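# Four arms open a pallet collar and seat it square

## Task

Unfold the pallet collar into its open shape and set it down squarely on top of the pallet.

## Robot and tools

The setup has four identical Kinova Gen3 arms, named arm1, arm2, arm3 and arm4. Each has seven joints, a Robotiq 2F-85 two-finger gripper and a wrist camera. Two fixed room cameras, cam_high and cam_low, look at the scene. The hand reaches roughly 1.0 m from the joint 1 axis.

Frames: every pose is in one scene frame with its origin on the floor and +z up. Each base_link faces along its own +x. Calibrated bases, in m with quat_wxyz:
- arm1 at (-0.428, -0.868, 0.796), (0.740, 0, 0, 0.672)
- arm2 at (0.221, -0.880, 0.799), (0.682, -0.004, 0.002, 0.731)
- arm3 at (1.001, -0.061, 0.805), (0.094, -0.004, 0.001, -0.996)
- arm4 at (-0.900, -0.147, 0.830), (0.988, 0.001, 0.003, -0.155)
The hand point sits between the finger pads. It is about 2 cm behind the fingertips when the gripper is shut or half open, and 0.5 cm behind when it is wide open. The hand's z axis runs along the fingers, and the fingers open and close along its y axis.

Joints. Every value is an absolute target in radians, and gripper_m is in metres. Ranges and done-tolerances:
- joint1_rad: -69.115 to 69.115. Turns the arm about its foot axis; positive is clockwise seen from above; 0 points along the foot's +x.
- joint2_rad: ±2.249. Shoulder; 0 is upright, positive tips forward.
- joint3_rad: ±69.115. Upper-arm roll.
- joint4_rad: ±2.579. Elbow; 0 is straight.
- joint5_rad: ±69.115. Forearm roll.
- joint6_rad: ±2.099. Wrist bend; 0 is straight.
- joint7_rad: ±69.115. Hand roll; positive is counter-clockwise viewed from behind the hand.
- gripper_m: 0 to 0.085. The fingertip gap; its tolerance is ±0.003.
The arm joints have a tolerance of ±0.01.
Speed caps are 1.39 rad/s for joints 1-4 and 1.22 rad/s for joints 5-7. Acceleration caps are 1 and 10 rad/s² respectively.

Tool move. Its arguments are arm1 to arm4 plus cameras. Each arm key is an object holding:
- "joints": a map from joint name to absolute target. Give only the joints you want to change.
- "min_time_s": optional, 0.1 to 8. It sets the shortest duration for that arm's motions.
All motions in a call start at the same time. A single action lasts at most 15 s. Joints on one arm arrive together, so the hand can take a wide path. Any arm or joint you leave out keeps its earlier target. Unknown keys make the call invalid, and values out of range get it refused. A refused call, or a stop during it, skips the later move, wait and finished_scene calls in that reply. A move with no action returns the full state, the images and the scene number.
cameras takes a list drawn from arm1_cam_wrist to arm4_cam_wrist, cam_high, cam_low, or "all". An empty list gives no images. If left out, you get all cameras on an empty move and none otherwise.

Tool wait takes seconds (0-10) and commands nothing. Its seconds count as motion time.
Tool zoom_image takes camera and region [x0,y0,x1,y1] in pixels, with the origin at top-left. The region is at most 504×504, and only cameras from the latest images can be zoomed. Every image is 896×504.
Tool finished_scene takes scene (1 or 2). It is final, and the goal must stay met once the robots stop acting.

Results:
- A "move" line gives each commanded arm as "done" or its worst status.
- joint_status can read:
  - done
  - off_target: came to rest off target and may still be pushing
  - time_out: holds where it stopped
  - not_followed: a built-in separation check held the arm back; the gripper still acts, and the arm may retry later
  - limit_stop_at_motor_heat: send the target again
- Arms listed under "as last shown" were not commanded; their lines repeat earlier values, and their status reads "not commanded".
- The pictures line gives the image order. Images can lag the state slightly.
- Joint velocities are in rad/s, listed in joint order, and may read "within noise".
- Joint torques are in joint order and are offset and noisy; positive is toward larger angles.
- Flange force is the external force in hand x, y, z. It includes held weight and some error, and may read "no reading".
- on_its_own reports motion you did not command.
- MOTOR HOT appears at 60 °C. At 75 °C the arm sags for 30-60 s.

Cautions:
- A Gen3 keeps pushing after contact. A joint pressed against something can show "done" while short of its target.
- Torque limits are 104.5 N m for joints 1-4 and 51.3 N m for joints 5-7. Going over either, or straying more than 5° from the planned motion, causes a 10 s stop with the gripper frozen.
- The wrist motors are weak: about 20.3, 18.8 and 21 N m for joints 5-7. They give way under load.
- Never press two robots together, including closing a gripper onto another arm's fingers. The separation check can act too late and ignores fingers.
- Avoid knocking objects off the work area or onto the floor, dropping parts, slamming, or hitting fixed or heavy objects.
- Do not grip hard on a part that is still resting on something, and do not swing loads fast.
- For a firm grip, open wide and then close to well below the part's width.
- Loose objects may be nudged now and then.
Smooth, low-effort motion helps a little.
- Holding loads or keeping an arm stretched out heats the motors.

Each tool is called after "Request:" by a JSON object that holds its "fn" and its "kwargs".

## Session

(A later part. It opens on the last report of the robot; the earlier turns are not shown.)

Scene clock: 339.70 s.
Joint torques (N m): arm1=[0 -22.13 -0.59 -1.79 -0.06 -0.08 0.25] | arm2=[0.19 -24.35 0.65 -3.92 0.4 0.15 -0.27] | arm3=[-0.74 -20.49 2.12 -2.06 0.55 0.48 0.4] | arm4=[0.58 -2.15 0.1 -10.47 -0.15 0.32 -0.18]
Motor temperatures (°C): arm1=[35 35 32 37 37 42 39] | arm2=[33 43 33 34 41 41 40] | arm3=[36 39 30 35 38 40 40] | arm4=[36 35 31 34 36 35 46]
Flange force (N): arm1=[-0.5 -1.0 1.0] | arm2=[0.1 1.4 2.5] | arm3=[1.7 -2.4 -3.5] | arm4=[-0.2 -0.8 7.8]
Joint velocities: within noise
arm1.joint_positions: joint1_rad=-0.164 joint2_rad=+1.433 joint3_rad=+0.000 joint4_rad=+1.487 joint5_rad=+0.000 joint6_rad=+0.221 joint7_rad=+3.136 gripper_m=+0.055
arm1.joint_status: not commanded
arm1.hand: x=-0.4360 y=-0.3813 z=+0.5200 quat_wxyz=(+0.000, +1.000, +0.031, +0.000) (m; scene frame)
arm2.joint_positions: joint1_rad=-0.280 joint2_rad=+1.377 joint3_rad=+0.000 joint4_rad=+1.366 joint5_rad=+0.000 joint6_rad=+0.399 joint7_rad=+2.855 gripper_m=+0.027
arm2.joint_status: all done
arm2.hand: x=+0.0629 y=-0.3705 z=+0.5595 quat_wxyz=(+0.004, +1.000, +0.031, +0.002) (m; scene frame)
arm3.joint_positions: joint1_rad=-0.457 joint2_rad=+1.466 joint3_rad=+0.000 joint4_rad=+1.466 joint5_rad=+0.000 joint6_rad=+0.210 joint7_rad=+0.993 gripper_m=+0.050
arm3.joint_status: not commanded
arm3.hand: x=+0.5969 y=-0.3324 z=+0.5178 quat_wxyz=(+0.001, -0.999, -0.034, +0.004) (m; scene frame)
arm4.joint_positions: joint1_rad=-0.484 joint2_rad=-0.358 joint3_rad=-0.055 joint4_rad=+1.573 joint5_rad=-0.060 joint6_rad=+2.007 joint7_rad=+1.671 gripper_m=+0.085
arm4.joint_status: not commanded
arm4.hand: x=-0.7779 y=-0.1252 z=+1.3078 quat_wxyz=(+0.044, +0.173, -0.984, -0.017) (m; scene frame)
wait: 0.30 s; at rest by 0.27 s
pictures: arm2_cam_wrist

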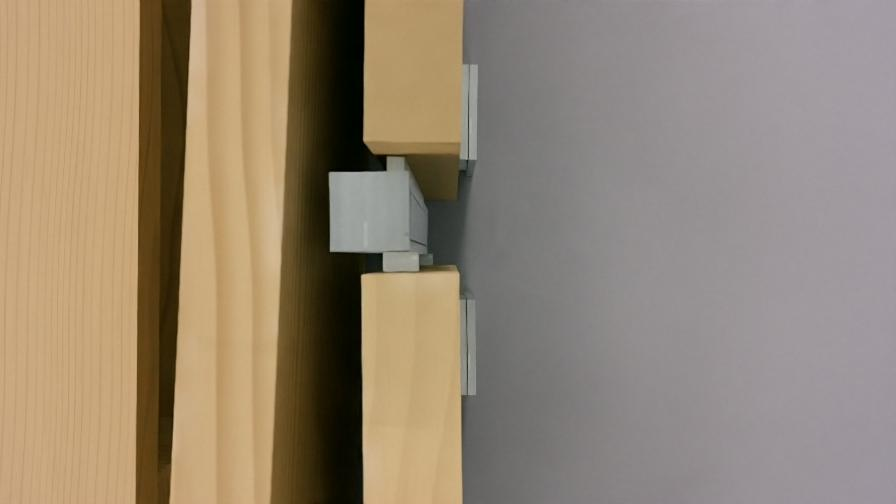

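Request:
{"fn": "move", "kwargs": {"arm2": {"joints": {"joint1_rad": -0.2748, "joint2_rad": 1.3862, "joint4_rad": 1.3243, "joint6_rad": 0.4311, "joint7_rad": 2.8596}, "min_time_s": 0.8}}}

Request:
{"fn": "move", "kwargs": {"arm2": {"joints": {"joint1_rad": -0.2761, "joint2_rad": 1.3834, "joint4_rad": 1.3371, "joint6_rad": 0.4211, "joint7_rad": 2.8583}, "min_time_s": 0.6}}}

Request:
{"fn": "wait", "kwargs": {"seconds": 0.3, "cameras": ["arm2_cam_wrist"]}}

Scene clock: 343.17 s.
Joint torques (N m): arm1=[-0.12 -22.17 -0.53 -1.76 -0.07 -0.13 0.26] | arm2=[0.23 -24.73 0.63 -4.25 0.39 0.04 -0.25] | arm3=[-0.81 -20.49 2.06 -1.97 0.55 0.44 0.43] | arm4=[0.59 -2.14 0.09 -10.45 -0.14 0.34 -0.17]
Motor temperatures (°C): arm1=[35 35 32 37 37 42 39] | arm2=[33 43 33 34 41 40 40] | arm3=[36 39 30 35 38 40 40] | arm4=[36 35 31 34 36 35 46]
Flange force (N): arm1=[-0.3 -1.3 1.1] | arm2=[0.0 1.2 2.5] | arm3=[1.2 -2.3 -3.3] | arm4=[-0.2 -0.8 7.8]
move: arm2 done
Joint velocities: within noise
arm1, arm3, arm4: as last shown
arm2.joint_positions: joint1_rad=-0.275 joint2_rad=+1.386 joint3_rad=+0.000 joint4_rad=+1.324 joint5_rad=+0.000 joint6_rad=+0.431 joint7_rad=+2.860 gripper_m=+0.027
arm2.joint_status: all done
arm2.hand: x=+0.0620 y=-0.3603 z=+0.5595 quat_wxyz=(+0.004, +1.000, +0.031, +0.002) (m; scene frame)
pictures: none

Scene clock: 344.07 s.
Joint torques (N m): arm1=[-0.16 -22.12 -0.57 -1.76 -0.09 -0.12 0.25] | arm2=[0.22 -24.59 0.67 -4.16 0.4 0.13 -0.27] | arm3=[-0.77 -20.57 2.12 -2.09 0.59 0.42 0.42] | arm4=[0.6 -2.13 0.06 -10.47 -0.15 0.32 -0.16]
Motor temperatures (°C): arm1=[35 35 32 37 37 42 39] | arm2=[33 43 33 34 41 40 40] | arm3=[36 39 30 35 38 40 40] | arm4=[36 35 31 34 36 35 46]
Flange force (N): arm1=[-0.2 -1.3 1.0] | arm2=[0.1 1.5 2.5] | arm3=[1.5 -2.3 -3.4] | arm4=[-0.1 -0.8 7.8]
move: arm2 done
Joint velocities: within noise
arm1, arm3, arm4: as last shown
arm2.joint_positions: joint1_rad=-0.276 joint2_rad=+1.383 joint3_rad=+0.000 joint4_rad=+1.337 joint5_rad=+0.000 joint6_rad=+0.421 joint7_rad=+2.858 gripper_m=+0.027
arm2.joint_status: all done
arm2.hand: x=+0.0624 y=-0.3634 z=+0.5594 quat_wxyz=(+0.004, +1.000, +0.031, +0.002) (m; scene frame)
pictures: none

Scene clock: 344.37 s.
Joint torques (N m): arm1=[-0.08 -22.14 -0.55 -1.72 -0.11 -0.14 0.33] | arm2=[0.19 -24.62 0.64 -4.16 0.4 0.11 -0.25] | arm3=[-0.78 -20.49 2.14 -1.99 0.6 0.44 0.37] | arm4=[0.55 -2.13 0.1 -10.51 -0.16 0.3 -0.16]
Motor temperatures (°C): arm1=[35 35 32 37 37 42 39] | arm2=[33 43 33 34 41 40 40] | arm3=[36 39 30 35 38 40 40] | arm4=[36 35 31 34 36 35 46]
Flange force (N): arm1=[-0.4 -1.5 1.1] | arm2=[0.1 1.4 2.5] | arm3=[1.3 -2.3 -3.3] | arm4=[-0.1 -0.7 7.9]
Joint velocities: within noise
arm1.joint_positions: joint1_rad=-0.164 joint2_rad=+1.433 joint3_rad=+0.000 joint4_rad=+1.487 joint5_rad=+0.000 joint6_rad=+0.221 joint7_rad=+3.136 gripper_m=+0.055
arm1.joint_status: not commanded
arm1.hand: x=-0.4360 y=-0.3813 z=+0.5200 quat_wxyz=(+0.000, +1.000, +0.031, +0.000) (m; scene frame)
arm2.joint_positions: joint1_rad=-0.276 joint2_rad=+1.383 joint3_rad=+0.000 joint4_rad=+1.337 joint5_rad=+0.000 joint6_rad=+0.421 joint7_rad=+2.858 gripper_m=+0.027
arm2.joint_status: all done
arm2.hand: x=+0.0624 y=-0.3634 z=+0.5594 quat_wxyz=(+0.004, +1.000, +0.031, +0.002) (m; scene frame)
arm3.joint_positions: joint1_rad=-0.457 joint2_rad=+1.466 joint3_rad=+0.000 joint4_rad=+1.466 joint5_rad=+0.000 joint6_rad=+0.210 joint7_rad=+0.993 gripper_m=+0.050
arm3.joint_status: not commanded
arm3.hand: x=+0.5969 y=-0.3324 z=+0.5178 quat_wxyz=(+0.001, -0.999, -0.034, +0.004) (m; scene frame)
arm4.joint_positions: joint1_rad=-0.484 joint2_rad=-0.358 joint3_rad=-0.055 joint4_rad=+1.573 joint5_rad=-0.060 joint6_rad=+2.007 joint7_rad=+1.671 gripper_m=+0.085
arm4.joint_status: not commanded
arm4.hand: x=-0.7779 y=-0.1252 z=+1.3078 quat_wxyz=(+0.044, +0.173, -0.984, -0.017) (m; scene frame)
wait: 0.30 s; at rest by 0.27 s
pictures: arm2_cam_wrist

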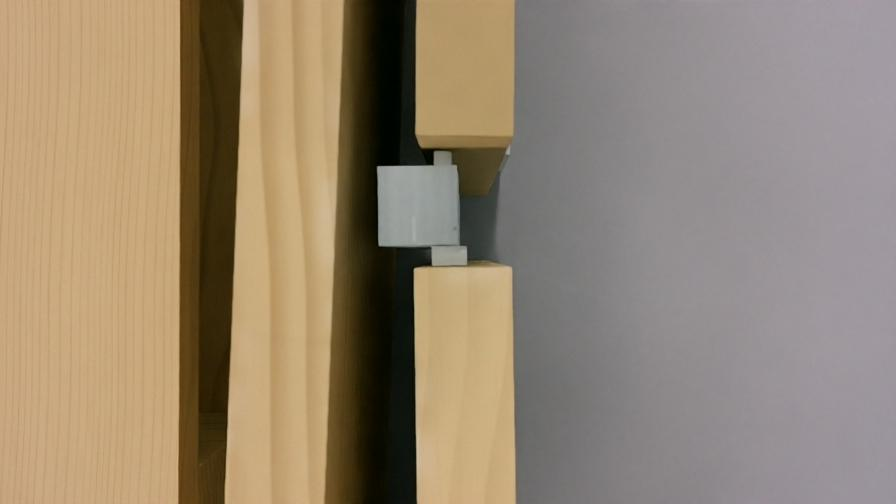

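Request:
{"fn": "move", "kwargs": {"arm2": {"joints": {"joint1_rad": -0.2773, "joint2_rad": 1.3810, "joint4_rad": 1.3472, "joint6_rad": 0.4134, "joint7_rad": 2.8571}, "min_time_s": 0.6}}}

Request:
{"fn": "wait", "kwargs": {"seconds": 0.3, "cameras": ["arm2_cam_wrist"]}}

Scene clock: 346.80 s.
Joint torques (N m): arm1=[-0.16 -22.13 -0.54 -1.8 -0.06 -0.13 0.24] | arm2=[0.23 -24.52 0.66 -4.05 0.37 0.13 -0.27] | arm3=[-0.78 -20.45 2.06 -2.01 0.57 0.44 0.37] | arm4=[0.57 -2.18 0.06 -10.54 -0.13 0.3 -0.15]
Motor temperatures (°C): arm1=[35 35 32 37 37 42 39] | arm2=[33 43 33 34 41 40 40] | arm3=[36 39 30 35 38 40 40] | arm4=[36 35 31 34 36 35 46]
Flange force (N): arm1=[-0.2 -1.2 0.9] | arm2=[0.0 1.3 2.6] | arm3=[1.3 -2.3 -3.5] | arm4=[-0.1 -0.8 8.0]
move: arm2 done
Joint velocities: within noise
arm1, arm3, arm4: as last shown
arm2.joint_positions: joint1_rad=-0.277 joint2_rad=+1.381 joint3_rad=+0.000 joint4_rad=+1.347 joint5_rad=+0.000 joint6_rad=+0.413 joint7_rad=+2.857 gripper_m=+0.027
arm2.joint_status: all done
arm2.hand: x=+0.0626 y=-0.3658 z=+0.5594 quat_wxyz=(+0.004, +1.000, +0.031, +0.002) (m; scene frame)
pictures: none

Scene clock: 347.10 s.
Joint torques (N m): arm1=[-0.09 -22.16 -0.58 -1.77 -0.08 -0.16 0.29] | arm2=[0.2 -24.51 0.71 -4.04 0.39 0.14 -0.27] | arm3=[-0.75 -20.49 2.09 -1.98 0.54 0.44 0.36] | arm4=[0.57 -2.17 0.11 -10.48 -0.13 0.31 -0.16]
Motor temperatures (°C): arm1=[35 35 32 37 37 42 39] | arm2=[33 43 33 34 41 40 40] | arm3=[36 39 30 35 38 40 40] | arm4=[36 35 31 34 36 35 46]
Flange force (N): arm1=[-0.4 -1.4 1.0] | arm2=[0.1 1.3 2.5] | arm3=[1.3 -2.2 -3.3] | arm4=[-0.2 -0.7 7.8]
Joint velocities: within noise
arm1.joint_positions: joint1_rad=-0.164 joint2_rad=+1.433 joint3_rad=+0.000 joint4_rad=+1.487 joint5_rad=+0.000 joint6_rad=+0.221 joint7_rad=+3.136 gripper_m=+0.055
arm1.joint_status: not commanded
arm1.hand: x=-0.4360 y=-0.3813 z=+0.5200 quat_wxyz=(+0.000, +1.000, +0.031, +0.000) (m; scene frame)
arm2.joint_positions: joint1_rad=-0.277 joint2_rad=+1.381 joint3_rad=+0.000 joint4_rad=+1.347 joint5_rad=+0.000 joint6_rad=+0.413 joint7_rad=+2.857 gripper_m=+0.027
arm2.joint_status: all done
arm2.hand: x=+0.0626 y=-0.3658 z=+0.5594 quat_wxyz=(+0.004, +1.000, +0.031, +0.002) (m; scene frame)
arm3.joint_positions: joint1_rad=-0.457 joint2_rad=+1.466 joint3_rad=+0.000 joint4_rad=+1.466 joint5_rad=+0.000 joint6_rad=+0.210 joint7_rad=+0.993 gripper_m=+0.050
arm3.joint_status: not commanded
arm3.hand: x=+0.5969 y=-0.3324 z=+0.5178 quat_wxyz=(+0.001, -0.999, -0.034, +0.004) (m; scene frame)
arm4.joint_positions: joint1_rad=-0.484 joint2_rad=-0.358 joint3_rad=-0.055 joint4_rad=+1.573 joint5_rad=-0.060 joint6_rad=+2.007 joint7_rad=+1.671 gripper_m=+0.085
arm4.joint_status: not commanded
arm4.hand: x=-0.7779 y=-0.1252 z=+1.3078 quat_wxyz=(+0.044, +0.173, -0.984, -0.017) (m; scene frame)
wait: 0.30 s; at rest by 0.27 s
pictures: arm2_cam_wrist

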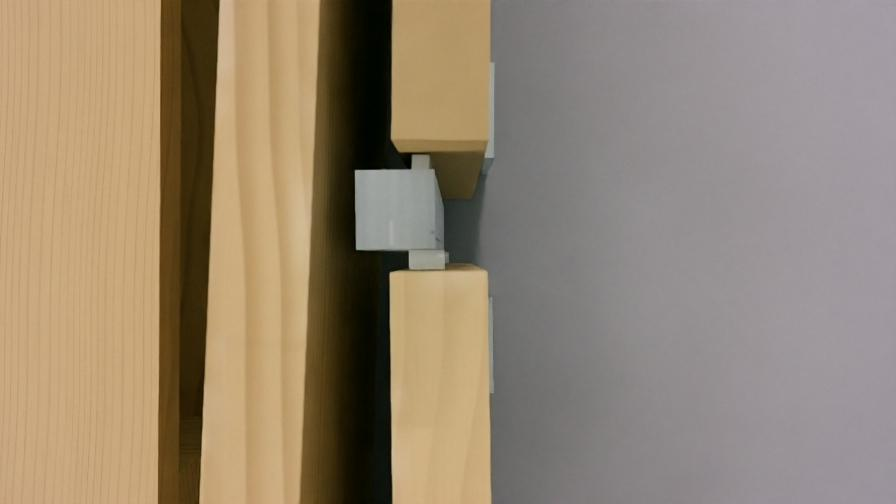

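Request:
{"fn": "move", "kwargs": {"arm2": {"joints": {"joint2_rad": 1.4333, "joint4_rad": 1.3057, "joint6_rad": 0.4026}, "min_time_s": 0.9}}}

Request:
{"fn": "wait", "kwargs": {"seconds": 0.3, "cameras": ["arm2_cam_wrist"]}}

Scene clock: 349.83 s.
Joint torques (N m): arm1=[-0.12 -22.12 -0.63 -1.75 -0.09 -0.08 0.26] | arm2=[0.19 -24.57 0.65 -3.96 0.38 0.12 -0.27] | arm3=[-0.68 -20.47 2.17 -2.02 0.58 0.45 0.39] | arm4=[0.58 -2.16 0.1 -10.46 -0.15 0.31 -0.18]
Motor temperatures (°C): arm1=[35 35 32 37 37 42 39] | arm2=[33 43 33 34 41 40 40] | arm3=[36 39 30 35 38 40 40] | arm4=[36 35 31 34 36 35 46]
Flange force (N): arm1=[-0.3 -1.2 1.0] | arm2=[0.1 1.4 2.4] | arm3=[1.6 -2.2 -3.5] | arm4=[-0.2 -0.8 7.7]
move: arm2 done
Joint velocities: within noise
arm1, arm3, arm4: as last shown
arm2.joint_positions: joint1_rad=-0.277 joint2_rad=+1.433 joint3_rad=+0.000 joint4_rad=+1.306 joint5_rad=+0.000 joint6_rad=+0.403 joint7_rad=+2.857 gripper_m=+0.027
arm2.joint_status: all done
arm2.hand: x=+0.0625 y=-0.3656 z=+0.5364 quat_wxyz=(+0.004, +1.000, +0.031, +0.002) (m; scene frame)
pictures: none

Scene clock: 350.13 s.
Joint torques (N m): arm1=[-0.1 -22.11 -0.57 -1.77 -0.09 -0.14 0.27] | arm2=[0.17 -24.54 0.68 -3.93 0.37 0.15 -0.26] | arm3=[-0.76 -20.48 2.2 -2.05 0.59 0.46 0.39] | arm4=[0.6 -2.13 0.09 -10.49 -0.15 0.32 -0.16]
Motor temperatures (°C): arm1=[35 35 32 37 37 42 39] | arm2=[33 43 33 34 41 40 40] | arm3=[36 39 30 35 38 40 40] | arm4=[36 35 31 34 36 35 46]
Flange force (N): arm1=[-0.3 -1.3 0.9] | arm2=[0.1 1.3 2.4] | arm3=[1.6 -2.4 -3.5] | arm4=[-0.1 -0.7 7.9]
Joint velocities: within noise
arm1.joint_positions: joint1_rad=-0.164 joint2_rad=+1.433 joint3_rad=+0.000 joint4_rad=+1.487 joint5_rad=+0.000 joint6_rad=+0.221 joint7_rad=+3.136 gripper_m=+0.055
arm1.joint_status: not commanded
arm1.hand: x=-0.4360 y=-0.3813 z=+0.5200 quat_wxyz=(+0.000, +1.000, +0.031, +0.000) (m; scene frame)
arm2.joint_positions: joint1_rad=-0.277 joint2_rad=+1.433 joint3_rad=+0.000 joint4_rad=+1.306 joint5_rad=+0.000 joint6_rad=+0.403 joint7_rad=+2.857 gripper_m=+0.027
arm2.joint_status: all done
arm2.hand: x=+0.0625 y=-0.3656 z=+0.5364 quat_wxyz=(+0.004, +1.000, +0.031, +0.002) (m; scene frame)
arm3.joint_positions: joint1_rad=-0.457 joint2_rad=+1.466 joint3_rad=+0.000 joint4_rad=+1.466 joint5_rad=+0.000 joint6_rad=+0.210 joint7_rad=+0.993 gripper_m=+0.050
arm3.joint_status: not commanded
arm3.hand: x=+0.5969 y=-0.3324 z=+0.5178 quat_wxyz=(+0.001, -0.999, -0.034, +0.004) (m; scene frame)
arm4.joint_positions: joint1_rad=-0.484 joint2_rad=-0.358 joint3_rad=-0.055 joint4_rad=+1.573 joint5_rad=-0.060 joint6_rad=+2.007 joint7_rad=+1.671 gripper_m=+0.085
arm4.joint_status: not commanded
arm4.hand: x=-0.7779 y=-0.1252 z=+1.3078 quat_wxyz=(+0.044, +0.173, -0.984, -0.017) (m; scene frame)
wait: 0.30 s; at rest by 0.27 s
pictures: arm2_cam_wrist

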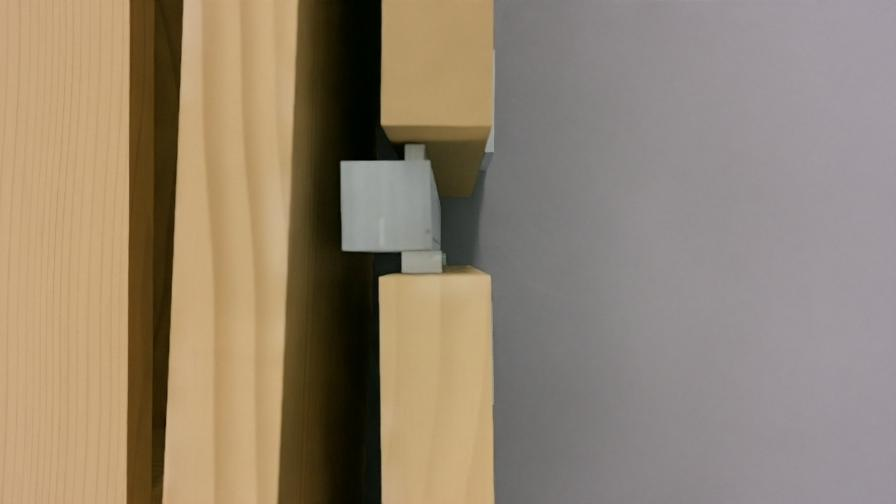

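Request:
{"fn": "move", "kwargs": {"arm2": {"joints": {"joint1_rad": -0.2770, "joint2_rad": 1.4764, "joint4_rad": 1.2700, "joint6_rad": 0.3952, "joint7_rad": 2.8574}, "min_time_s": 0.9}}}

Request:
{"fn": "wait", "kwargs": {"seconds": 0.2, "cameras": ["arm2_cam_wrist"]}}

Scene clock: 352.00 s.
Joint torques (N m): arm1=[-0.07 -22.21 -0.54 -1.74 -0.1 -0.14 0.32] | arm2=[0.18 -24.6 0.67 -3.89 0.38 0.12 -0.26] | arm3=[-0.8 -20.44 2.11 -1.98 0.57 0.44 0.34] | arm4=[0.61 -2.15 0.07 -10.5 -0.16 0.32 -0.18]
Motor temperatures (°C): arm1=[35 35 32 37 37 42 39] | arm2=[33 43 33 34 41 40 40] | arm3=[36 39 30 35 38 40 40] | arm4=[36 35 31 34 36 35 46]
Flange force (N): arm1=[-0.4 -1.4 1.2] | arm2=[0.1 1.3 2.4] | arm3=[1.2 -2.3 -3.4] | arm4=[-0.1 -0.9 7.9]
move: arm2 done
Joint velocities: within noise
arm1, arm3, arm4: as last shown
arm2.joint_positions: joint1_rad=-0.277 joint2_rad=+1.476 joint3_rad=+0.000 joint4_rad=+1.270 joint5_rad=+0.000 joint6_rad=+0.395 joint7_rad=+2.857 gripper_m=+0.027
arm2.joint_status: all done
arm2.hand: x=+0.0628 y=-0.3657 z=+0.5175 quat_wxyz=(+0.004, +1.000, +0.031, +0.002) (m; scene frame)
pictures: none

Scene clock: 352.20 s.
Joint torques (N m): arm1=[-0.1 -22.12 -0.58 -1.7 -0.05 -0.09 0.25] | arm2=[0.2 -24.6 0.7 -3.87 0.38 0.13 -0.25] | arm3=[-0.77 -20.5 2.08 -2.04 0.59 0.41 0.38] | arm4=[0.59 -2.13 0.12 -10.52 -0.15 0.31 -0.18]
Motor temperatures (°C): arm1=[35 35 32 37 37 42 39] | arm2=[33 43 33 34 41 40 40] | arm3=[36 39 30 35 38 40 40] | arm4=[36 35 31 34 36 35 46]
Flange force (N): arm1=[-0.3 -1.4 1.1] | arm2=[0.1 1.3 2.4] | arm3=[1.4 -2.3 -3.4] | arm4=[-0.1 -0.7 8.0]
Joint velocities: within noise
arm1.joint_positions: joint1_rad=-0.164 joint2_rad=+1.433 joint3_rad=+0.000 joint4_rad=+1.487 joint5_rad=+0.000 joint6_rad=+0.221 joint7_rad=+3.136 gripper_m=+0.055
arm1.joint_status: not commanded
arm1.hand: x=-0.4360 y=-0.3813 z=+0.5200 quat_wxyz=(+0.000, +1.000, +0.031, +0.000) (m; scene frame)
arm2.joint_positions: joint1_rad=-0.277 joint2_rad=+1.476 joint3_rad=+0.000 joint4_rad=+1.270 joint5_rad=+0.000 joint6_rad=+0.395 joint7_rad=+2.857 gripper_m=+0.027
arm2.joint_status: all done
arm2.hand: x=+0.0628 y=-0.3657 z=+0.5175 quat_wxyz=(+0.004, +1.000, +0.031, +0.002) (m; scene frame)
arm3.joint_positions: joint1_rad=-0.457 joint2_rad=+1.466 joint3_rad=+0.000 joint4_rad=+1.466 joint5_rad=+0.000 joint6_rad=+0.210 joint7_rad=+0.993 gripper_m=+0.050
arm3.joint_status: not commanded
arm3.hand: x=+0.5969 y=-0.3324 z=+0.5178 quat_wxyz=(+0.001, -0.999, -0.034, +0.004) (m; scene frame)
arm4.joint_positions: joint1_rad=-0.484 joint2_rad=-0.358 joint3_rad=-0.055 joint4_rad=+1.573 joint5_rad=-0.060 joint6_rad=+2.007 joint7_rad=+1.671 gripper_m=+0.085
arm4.joint_status: not commanded
arm4.hand: x=-0.7779 y=-0.1252 z=+1.3078 quat_wxyz=(+0.044, +0.173, -0.984, -0.017) (m; scene frame)
wait: 0.20 s; no rest
pictures: arm2_cam_wrist

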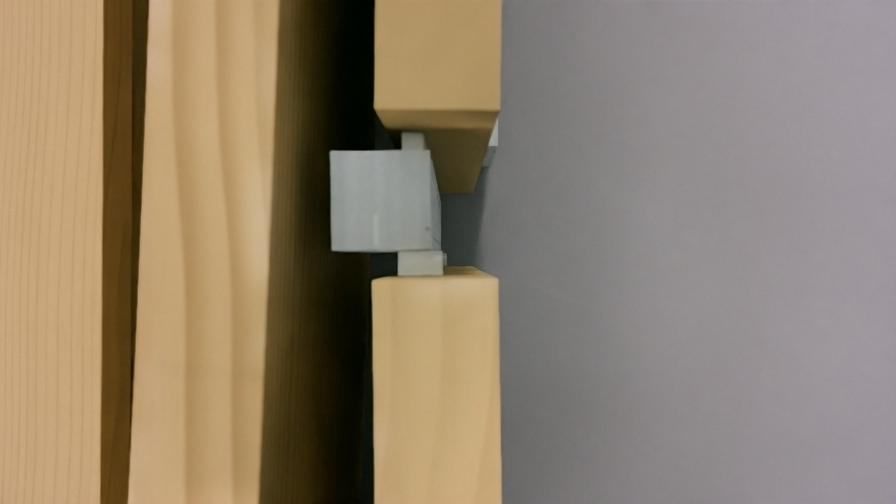

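Request:
{"fn": "move", "kwargs": {"arm2": {"joints": {"gripper_m": 0.016}}}}

Request:
{"fn": "wait", "kwargs": {"seconds": 0.3, "cameras": ["arm2_cam_wrist", "arm1_cam_wrist", "arm3_cam_wrist"]}}

Scene clock: 353.70 s.
Joint torques (N m): arm1=[-0.09 -22.16 -0.59 -1.75 -0.13 -0.12 0.28] | arm2=[0.12 -21.57 0.47 -4.23 0.29 -0.78 -0.35] | arm3=[-0.75 -20.5 2.09 -2.04 0.57 0.41 0.42] | arm4=[0.57 -2.14 0.1 -10.46 -0.15 0.32 -0.19]
Motor temperatures (°C): arm1=[35 35 32 37 37 42 39] | arm2=[33 43 33 34 41 40 40] | arm3=[36 39 30 35 38 40 40] | arm4=[36 35 31 34 36 35 46]
Flange force (N): arm1=[-0.3 -1.3 1.1] | arm2=[0.7 2.6 -5.5] | arm3=[1.4 -2.2 -3.4] | arm4=[-0.1 -0.8 7.8]
move: arm2 done
Joint velocities: within noise
arm1, arm3, arm4: as last shown
arm2.joint_positions: joint1_rad=-0.277 joint2_rad=+1.476 joint3_rad=+0.000 joint4_rad=+1.270 joint5_rad=+0.000 joint6_rad=+0.395 joint7_rad=+2.857 gripper_m=+0.019
arm2.joint_status: all done
arm2.hand: x=+0.0627 y=-0.3657 z=+0.5175 quat_wxyz=(+0.004, +1.000, +0.031, +0.002) (m; scene frame)
pictures: none

Scene clock: 354.00 s.
Joint torques (N m): arm1=[-0.04 -22.07 -0.6 -1.76 -0.07 -0.12 0.27] | arm2=[0.09 -21.6 0.54 -4.26 0.29 -0.76 -0.38] | arm3=[-0.81 -20.53 2.15 -2.08 0.5 0.44 0.36] | arm4=[0.59 -2.13 0.1 -10.5 -0.17 0.3 -0.18]
Motor temperatures (°C): arm1=[35 35 32 37 37 42 39] | arm2=[33 43 33 34 41 40 40] | arm3=[36 39 30 35 38 40 40] | arm4=[36 35 31 34 36 35 46]
Flange force (N): arm1=[-0.5 -1.2 0.9] | arm2=[0.8 2.7 -5.6] | arm3=[1.5 -2.5 -3.4] | arm4=[-0.1 -0.8 7.9]
Joint velocities: within noise
arm1.joint_positions: joint1_rad=-0.164 joint2_rad=+1.433 joint3_rad=+0.000 joint4_rad=+1.487 joint5_rad=+0.000 joint6_rad=+0.221 joint7_rad=+3.136 gripper_m=+0.055
arm1.joint_status: not commanded
arm1.hand: x=-0.4360 y=-0.3813 z=+0.5200 quat_wxyz=(+0.000, +1.000, +0.031, +0.000) (m; scene frame)
arm2.joint_positions: joint1_rad=-0.277 joint2_rad=+1.476 joint3_rad=+0.000 joint4_rad=+1.270 joint5_rad=+0.000 joint6_rad=+0.395 joint7_rad=+2.857 gripper_m=+0.019
arm2.joint_status: all done
arm2.hand: x=+0.0628 y=-0.3657 z=+0.5175 quat_wxyz=(+0.004, +1.000, +0.031, +0.002) (m; scene frame)
arm3.joint_positions: joint1_rad=-0.457 joint2_rad=+1.466 joint3_rad=+0.000 joint4_rad=+1.466 joint5_rad=+0.000 joint6_rad=+0.210 joint7_rad=+0.993 gripper_m=+0.050
arm3.joint_status: not commanded
arm3.hand: x=+0.5969 y=-0.3324 z=+0.5178 quat_wxyz=(+0.001, -0.999, -0.034, +0.004) (m; scene frame)
arm4.joint_positions: joint1_rad=-0.484 joint2_rad=-0.358 joint3_rad=-0.055 joint4_rad=+1.573 joint5_rad=-0.060 joint6_rad=+2.007 joint7_rad=+1.671 gripper_m=+0.085
arm4.joint_status: not commanded
arm4.hand: x=-0.7779 y=-0.1252 z=+1.3078 quat_wxyz=(+0.044, +0.173, -0.984, -0.017) (m; scene frame)
wait: 0.30 s; at rest by 0.27 s
pictures: arm1_cam_wrist, arm2_cam_wrist, arm3_cam_wrist

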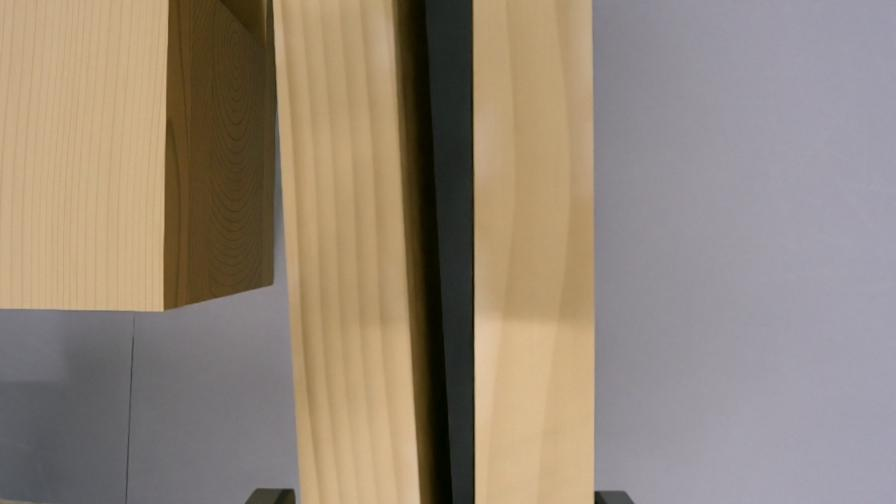

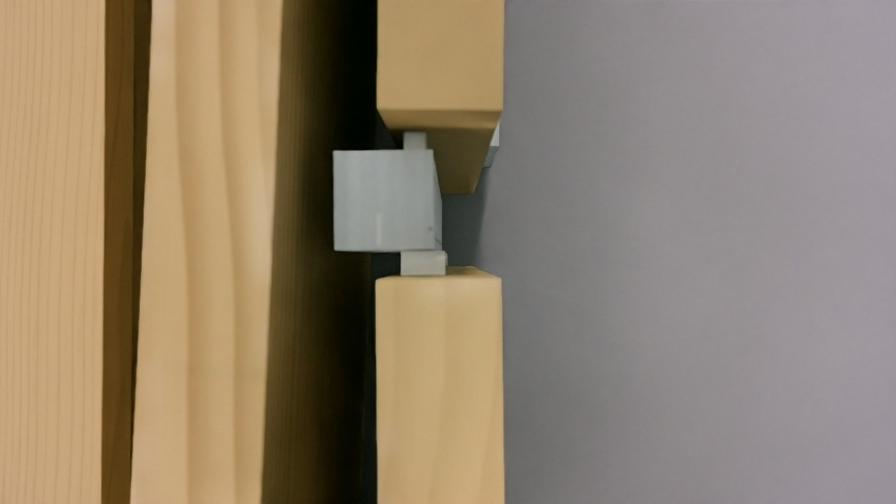

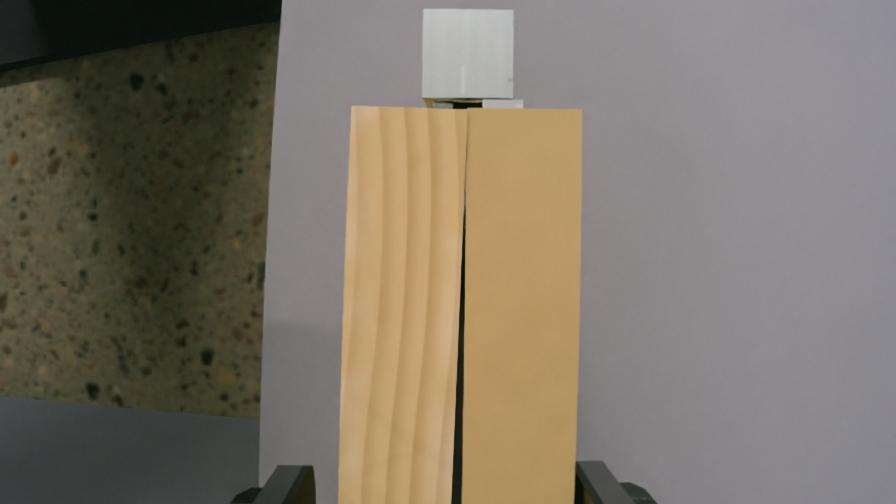

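Request:
{"fn": "move", "kwargs": {"arm1": {"joints": {"gripper_m": 0.066}}}}

Request:
{"fn": "move", "kwargs": {"arm1": {"joints": {"joint2_rad": 1.3639, "joint4_rad": 1.5400, "joint6_rad": 0.2377}, "min_time_s": 1.0}}}

Request:
{"fn": "move", "kwargs": {"arm1": {"joints": {"joint2_rad": 1.1579, "joint4_rad": 1.6585, "joint6_rad": 0.3251}, "min_time_s": 1.2}, "cameras": ["arm1_cam_wrist"]}}

Scene clock: 363.43 s.
Joint torques (N m): arm1=[-0.07 -22.16 -0.6 -1.81 -0.07 -0.1 0.27] | arm2=[0.09 -21.53 0.49 -4.22 0.27 -0.78 -0.36] | arm3=[-0.86 -20.48 2 -2.12 0.56 0.46 0.42] | arm4=[0.59 -2.1 0.07 -10.44 -0.15 0.31 -0.17]
Motor temperatures (°C): arm1=[35 35 32 37 37 42 39] | arm2=[33 43 33 34 41 40 40] | arm3=[36 39 30 35 38 40 40] | arm4=[36 35 31 34 36 35 46]
Flange force (N): arm1=[-0.4 -1.0 1.0] | arm2=[0.8 2.6 -5.6] | arm3=[1.7 -2.6 -3.6] | arm4=[-0.1 -0.8 7.7]
move: arm1 done
Joint velocities: within noise
arm1.joint_positions: joint1_rad=-0.164 joint2_rad=+1.433 joint3_rad=+0.000 joint4_rad=+1.487 joint5_rad=+0.000 joint6_rad=+0.221 joint7_rad=+3.136 gripper_m=+0.066
arm1.joint_status: all done
arm1.hand: x=-0.4360 y=-0.3813 z=+0.5200 quat_wxyz=(+0.000, +1.000, +0.031, +0.000) (m; scene frame)
arm2, arm3, arm4: as last shown
pictures: none

Scene clock: 364.73 s.
Joint torques (N m): arm1=[-0.13 -22.13 -0.55 -1.87 -0.09 -0.1 0.3] | arm2=[0.08 -21.58 0.47 -4.25 0.31 -0.77 -0.36] | arm3=[-0.77 -20.53 2.06 -2.03 0.54 0.41 0.37] | arm4=[0.58 -2.14 0.11 -10.47 -0.16 0.31 -0.16]
Motor temperatures (°C): arm1=[35 35 32 37 37 42 39] | arm2=[33 43 33 34 41 40 40] | arm3=[36 39 30 35 38 40 40] | arm4=[36 35 31 34 36 35 46]
Flange force (N): arm1=[-0.3 -1.4 1.2] | arm2=[0.8 2.7 -5.6] | arm3=[1.3 -2.3 -3.3] | arm4=[-0.2 -0.7 7.8]
move: arm1 done
Joint velocities: within noise
arm1.joint_positions: joint1_rad=-0.164 joint2_rad=+1.364 joint3_rad=+0.000 joint4_rad=+1.540 joint5_rad=+0.000 joint6_rad=+0.238 joint7_rad=+3.136 gripper_m=+0.066
arm1.joint_status: all done
arm1.hand: x=-0.4360 y=-0.3813 z=+0.5499 quat_wxyz=(+0.000, +1.000, +0.031, +0.000) (m; scene frame)
arm2, arm3, arm4: as last shown
pictures: none

Scene clock: 366.30 s.
Joint torques (N m): arm1=[-0.04 -21.62 -0.61 -2.62 -0.06 -0.17 0.28] | arm2=[0.06 -21.6 0.48 -4.21 0.29 -0.77 -0.36] | arm3=[-0.82 -20.48 2.15 -2.03 0.52 0.43 0.38] | arm4=[0.6 -2.12 0.08 -10.47 -0.15 0.32 -0.18]
Motor temperatures (°C): arm1=[35 35 32 37 37 42 39] | arm2=[33 43 33 34 41 40 40] | arm3=[36 39 30 35 38 40 40] | arm4=[36 35 31 34 36 35 46]
Flange force (N): arm1=[-0.6 -1.6 0.9] | arm2=[0.8 2.5 -5.4] | arm3=[1.3 -2.4 -3.4] | arm4=[-0.1 -0.8 7.8]
move: arm1 done
Joint velocities: within noise
arm1.joint_positions: joint1_rad=-0.164 joint2_rad=+1.158 joint3_rad=+0.000 joint4_rad=+1.658 joint5_rad=+0.000 joint6_rad=+0.325 joint7_rad=+3.136 gripper_m=+0.066
arm1.joint_status: all done
arm1.hand: x=-0.4361 y=-0.3812 z=+0.6400 quat_wxyz=(+0.000, +1.000, +0.031, +0.000) (m; scene frame)
arm2, arm3, arm4: as last shown
pictures: arm1_cam_wrist

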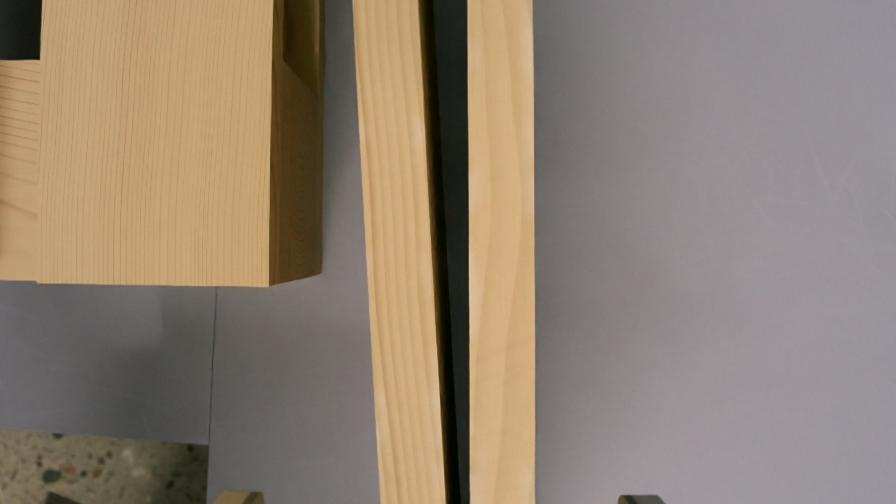

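Request:
{"fn": "move", "kwargs": {"arm3": {"joints": {"joint1_rad": -0.4449, "joint2_rad": 1.4636, "joint4_rad": 1.4809, "joint6_rad": 0.1971, "joint7_rad": 1.0054, "gripper_m": 0.066}, "min_time_s": 0.6}}}

Request:
{"fn": "move", "kwargs": {"arm2": {"joints": {"joint1_rad": -0.2840, "joint2_rad": 1.4661, "joint4_rad": 1.3221, "joint6_rad": 0.3534, "joint7_rad": 2.8504}, "min_time_s": 1.5}}}

Request:
{"fn": "wait", "kwargs": {"seconds": 0.3, "cameras": ["arm1_cam_wrist", "arm2_cam_wrist", "arm3_cam_wrist"]}}

Scene clock: 372.80 s.
Joint torques (N m): arm1=[-0.09 -21.64 -0.63 -2.7 -0.08 -0.16 0.23] | arm2=[0.11 -21.57 0.51 -4.23 0.3 -0.79 -0.33] | arm3=[-0.89 -20.33 2.14 -1.88 0.6 0.45 0.38] | arm4=[0.59 -2.15 0.09 -10.46 -0.16 0.33 -0.18]
Motor temperatures (°C): arm1=[35 35 32 37 37 42 39] | arm2=[33 43 33 34 41 40 40] | arm3=[36 39 30 35 38 40 40] | arm4=[36 35 31 34 36 35 46]
Flange force (N): arm1=[-0.4 -1.4 0.9] | arm2=[0.7 2.6 -5.5] | arm3=[1.2 -2.4 -3.4] | arm4=[-0.2 -0.8 7.8]
move: arm3 done
Joint velocities: within noise
arm1, arm2, arm4: as last shown
arm3.joint_positions: joint1_rad=-0.445 joint2_rad=+1.464 joint3_rad=+0.000 joint4_rad=+1.481 joint5_rad=+0.000 joint6_rad=+0.197 joint7_rad=+1.005 gripper_m=+0.066
arm3.joint_status: all done
arm3.hand: x=+0.5970 y=-0.3250 z=+0.5178 quat_wxyz=(+0.001, -0.999, -0.034, +0.004) (m; scene frame)
pictures: none

Scene clock: 374.60 s.
Joint torques (N m): arm1=[-0.07 -21.61 -0.61 -2.62 -0.09 -0.11 0.3] | arm2=[-3.27 -11.48 -3.46 -0.12 -0.15 0.45 -0.1] | arm3=[1.41 -19.96 4.83 -1.57 0.85 0.61 0.38] | arm4=[0.61 -2.14 0.11 -10.48 -0.16 0.32 -0.16]
Motor temperatures (°C): arm1=[35 35 32 37 37 42 39] | arm2=[33 43 33 34 41 40 40] | arm3=[36 39 30 35 38 40 40] | arm4=[36 35 31 34 36 35 46]
Flange force (N): arm1=[-0.5 -1.5 0.9] | arm2=[5.6 -2.5 -20.1] | arm3=[3.4 1.8 -3.7] | arm4=[-0.1 -0.7 7.8]
move: arm2 done
Joint velocities: within noise
arm1, arm3, arm4: as last shown
arm2.joint_positions: joint1_rad=-0.284 joint2_rad=+1.466 joint3_rad=+0.000 joint4_rad=+1.322 joint5_rad=+0.000 joint6_rad=+0.353 joint7_rad=+2.850 gripper_m=+0.019
arm2.joint_status: all done
arm2.hand: x=+0.0635 y=-0.3788 z=+0.5171 quat_wxyz=(+0.004, +1.000, +0.031, +0.002) (m; scene frame)
pictures: none

Scene clock: 374.90 s.
Joint torques (N m): arm1=[-0.14 -21.59 -0.61 -2.68 -0.09 -0.18 0.3] | arm2=[-3.29 -11.42 -3.48 -0.1 -0.15 0.45 -0.12] | arm3=[1.33 -19.97 4.9 -1.46 0.81 0.63 0.39] | arm4=[0.61 -2.13 0.1 -10.48 -0.15 0.32 -0.15]
Motor temperatures (°C): arm1=[35 35 32 37 37 42 39] | arm2=[33 43 33 34 41 40 40] | arm3=[36 39 30 35 38 40 40] | arm4=[36 35 31 34 36 35 46]
Flange force (N): arm1=[-0.4 -1.4 0.7] | arm2=[5.6 -2.5 -20.2] | arm3=[3.0 1.8 -3.4] | arm4=[-0.1 -0.7 7.9]
Joint velocities: within noise
arm1.joint_positions: joint1_rad=-0.164 joint2_rad=+1.158 joint3_rad=+0.000 joint4_rad=+1.658 joint5_rad=+0.000 joint6_rad=+0.325 joint7_rad=+3.136 gripper_m=+0.066
arm1.joint_status: not commanded
arm1.hand: x=-0.4361 y=-0.3812 z=+0.6400 quat_wxyz=(+0.000, +1.000, +0.031, +0.000) (m; scene frame)
arm2.joint_positions: joint1_rad=-0.284 joint2_rad=+1.466 joint3_rad=+0.000 joint4_rad=+1.322 joint5_rad=+0.000 joint6_rad=+0.353 joint7_rad=+2.850 gripper_m=+0.019
arm2.joint_status: all done
arm2.hand: x=+0.0635 y=-0.3788 z=+0.5171 quat_wxyz=(+0.004, +1.000, +0.031, +0.002) (m; scene frame)
arm3.joint_positions: joint1_rad=-0.445 joint2_rad=+1.464 joint3_rad=+0.000 joint4_rad=+1.481 joint5_rad=+0.000 joint6_rad=+0.197 joint7_rad=+1.005 gripper_m=+0.066
arm3.joint_status: not commanded
arm3.hand: x=+0.5970 y=-0.3250 z=+0.5178 quat_wxyz=(+0.001, -0.999, -0.034, +0.004) (m; scene frame)
arm4.joint_positions: joint1_rad=-0.484 joint2_rad=-0.358 joint3_rad=-0.055 joint4_rad=+1.573 joint5_rad=-0.060 joint6_rad=+2.007 joint7_rad=+1.671 gripper_m=+0.085
arm4.joint_status: not commanded
arm4.hand: x=-0.7779 y=-0.1252 z=+1.3078 quat_wxyz=(+0.044, +0.173, -0.984, -0.017) (m; scene frame)
wait: 0.30 s; at rest by 0.27 s
pictures: arm1_cam_wrist, arm2_cam_wrist, arm3_cam_wrist

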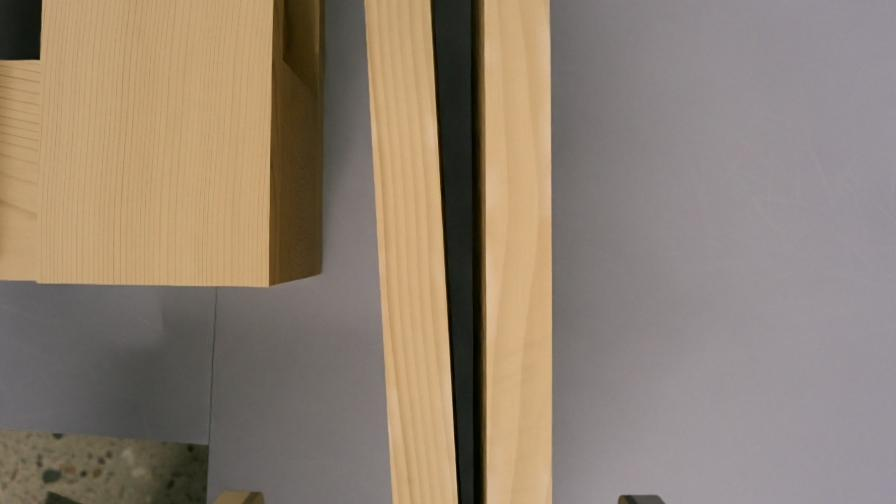

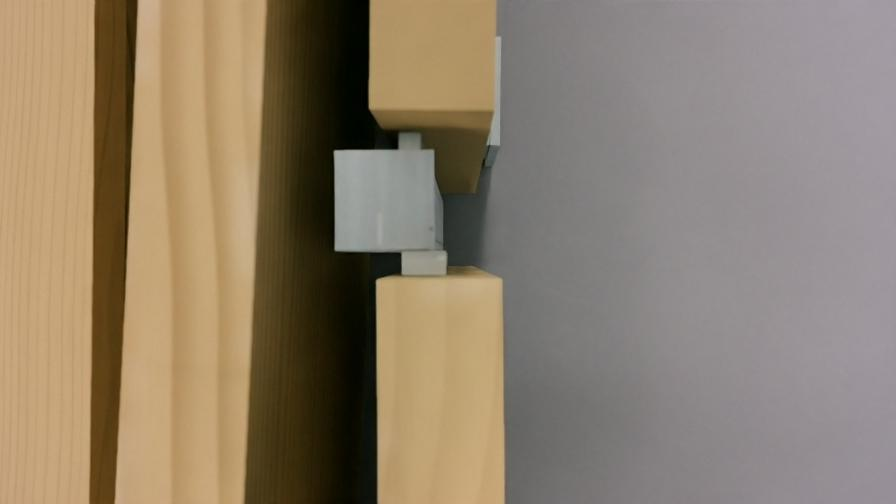

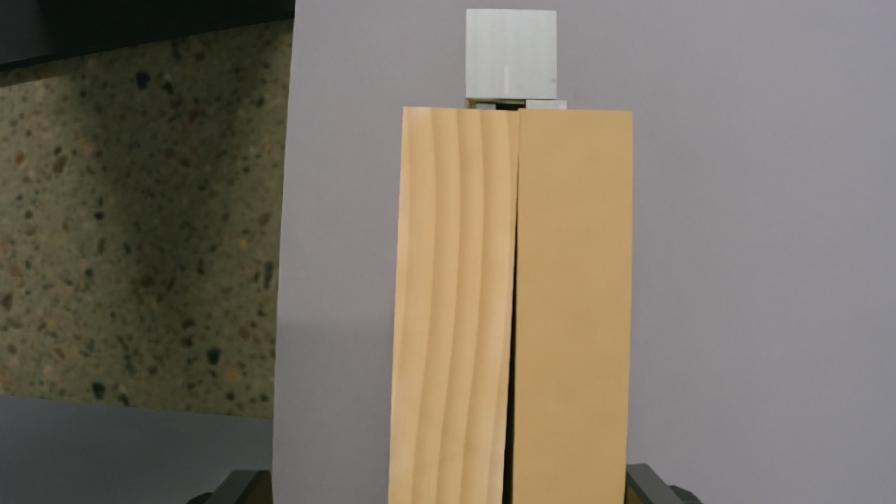

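Request:
{"fn": "move", "kwargs": {"arm2": {"joints": {"joint1_rad": -0.2911, "joint2_rad": 1.4564, "joint4_rad": 1.3711, "joint6_rad": 0.3140, "joint7_rad": 2.8433}, "min_time_s": 1.5}}}

Request:
{"fn": "wait", "kwargs": {"seconds": 0.3, "cameras": ["arm1_cam_wrist", "arm2_cam_wrist", "arm3_cam_wrist"]}}

Scene clock: 378.63 s.
Joint torques (N m): arm1=[-0.15 -21.56 -0.65 -2.73 -0.05 -0.14 0.23] | arm2=[-2.32 -9.36 -2.59 5.37 0.38 4.36 0.3] | arm3=[1.25 -20.07 4.71 -1.63 0.76 0.58 0.37] | arm4=[0.55 -2.14 0.08 -10.48 -0.16 0.33 -0.19]
Motor temperatures (°C): arm1=[35 35 32 37 37 42 39] | arm2=[33 43 33 34 41 40 40] | arm3=[36 39 30 35 38 40 40] | arm4=[36 35 31 34 36 35 46]
Flange force (N): arm1=[-0.3 -1.1 0.7] | arm2=[1.3 -8.9 -12.9] | arm3=[3.2 1.4 -3.5] | arm4=[-0.1 -0.9 7.9]
move: arm2 done
Joint velocities: within noise
arm1, arm3, arm4: as last shown
arm2.joint_positions: joint1_rad=-0.291 joint2_rad=+1.456 joint3_rad=+0.000 joint4_rad=+1.371 joint5_rad=+0.000 joint6_rad=+0.314 joint7_rad=+2.843 gripper_m=+0.019
arm2.joint_status: all done
arm2.hand: x=+0.0642 y=-0.3912 z=+0.5172 quat_wxyz=(+0.004, +1.000, +0.031, +0.002) (m; scene frame)
pictures: none

Scene clock: 378.93 s.
Joint torques (N m): arm1=[0.02 -21.57 -0.62 -2.63 -0.07 -0.09 0.27] | arm2=[-2.37 -9.36 -2.59 5.45 0.38 4.41 0.27] | arm3=[1.27 -20.11 4.69 -1.71 0.76 0.59 0.35] | arm4=[0.55 -2.15 0.11 -10.48 -0.15 0.32 -0.16]
Motor temperatures (°C): arm1=[35 35 32 37 37 42 39] | arm2=[33 43 33 34 41 40 40] | arm3=[36 39 30 35 38 40 40] | arm4=[36 35 31 34 36 35 46]
Flange force (N): arm1=[-0.7 -1.3 0.9] | arm2=[1.4 -9.1 -12.7] | arm3=[3.5 1.3 -3.6] | arm4=[-0.2 -0.7 7.9]
Joint velocities: within noise
arm1.joint_positions: joint1_rad=-0.164 joint2_rad=+1.158 joint3_rad=+0.000 joint4_rad=+1.658 joint5_rad=+0.000 joint6_rad=+0.325 joint7_rad=+3.136 gripper_m=+0.066
arm1.joint_status: not commanded
arm1.hand: x=-0.4361 y=-0.3812 z=+0.6400 quat_wxyz=(+0.000, +1.000, +0.031, +0.000) (m; scene frame)
arm2.joint_positions: joint1_rad=-0.291 joint2_rad=+1.456 joint3_rad=+0.000 joint4_rad=+1.371 joint5_rad=+0.000 joint6_rad=+0.314 joint7_rad=+2.843 gripper_m=+0.019
arm2.joint_status: all done
arm2.hand: x=+0.0642 y=-0.3912 z=+0.5172 quat_wxyz=(+0.004, +1.000, +0.031, +0.002) (m; scene frame)
arm3.joint_positions: joint1_rad=-0.445 joint2_rad=+1.464 joint3_rad=+0.000 joint4_rad=+1.481 joint5_rad=+0.000 joint6_rad=+0.197 joint7_rad=+1.005 gripper_m=+0.066
arm3.joint_status: not commanded
arm3.hand: x=+0.5970 y=-0.3250 z=+0.5178 quat_wxyz=(+0.001, -0.999, -0.034, +0.004) (m; scene frame)
arm4.joint_positions: joint1_rad=-0.484 joint2_rad=-0.358 joint3_rad=-0.055 joint4_rad=+1.573 joint5_rad=-0.060 joint6_rad=+2.007 joint7_rad=+1.671 gripper_m=+0.085
arm4.joint_status: not commanded
arm4.hand: x=-0.7779 y=-0.1252 z=+1.3078 quat_wxyz=(+0.044, +0.173, -0.984, -0.017) (m; scene frame)
wait: 0.30 s; at rest by 0.27 s
pictures: arm1_cam_wrist, arm2_cam_wrist, arm3_cam_wrist

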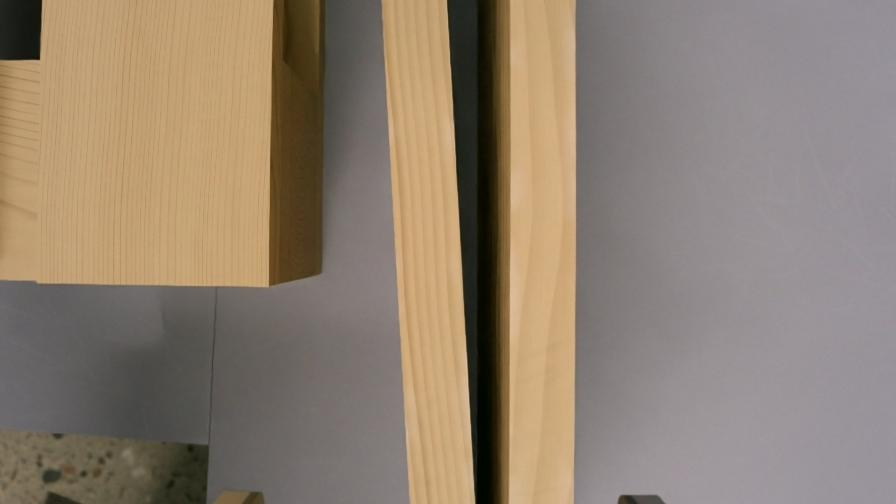

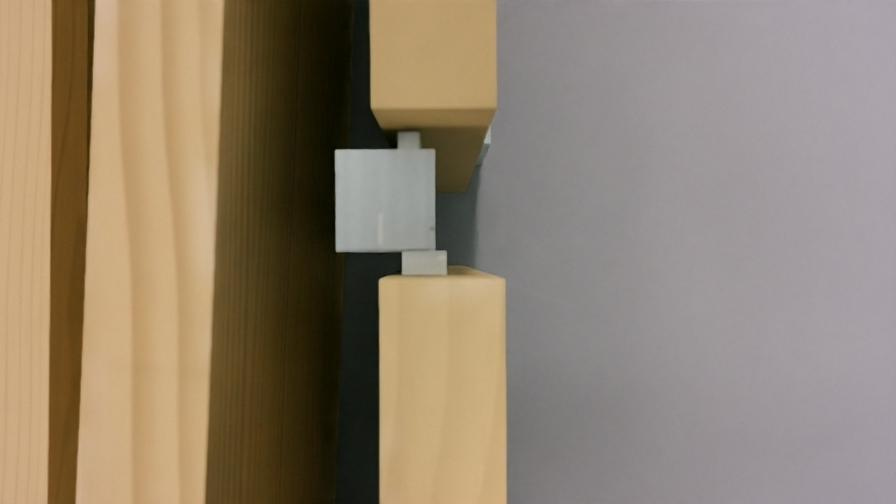

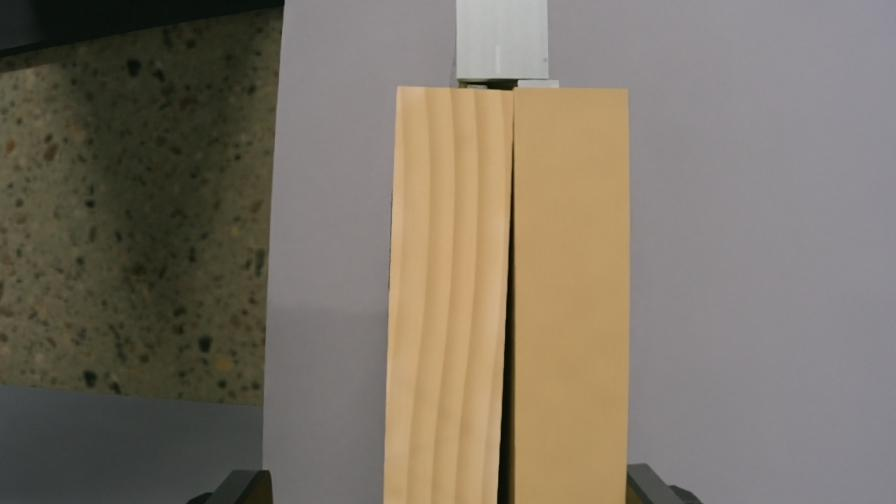

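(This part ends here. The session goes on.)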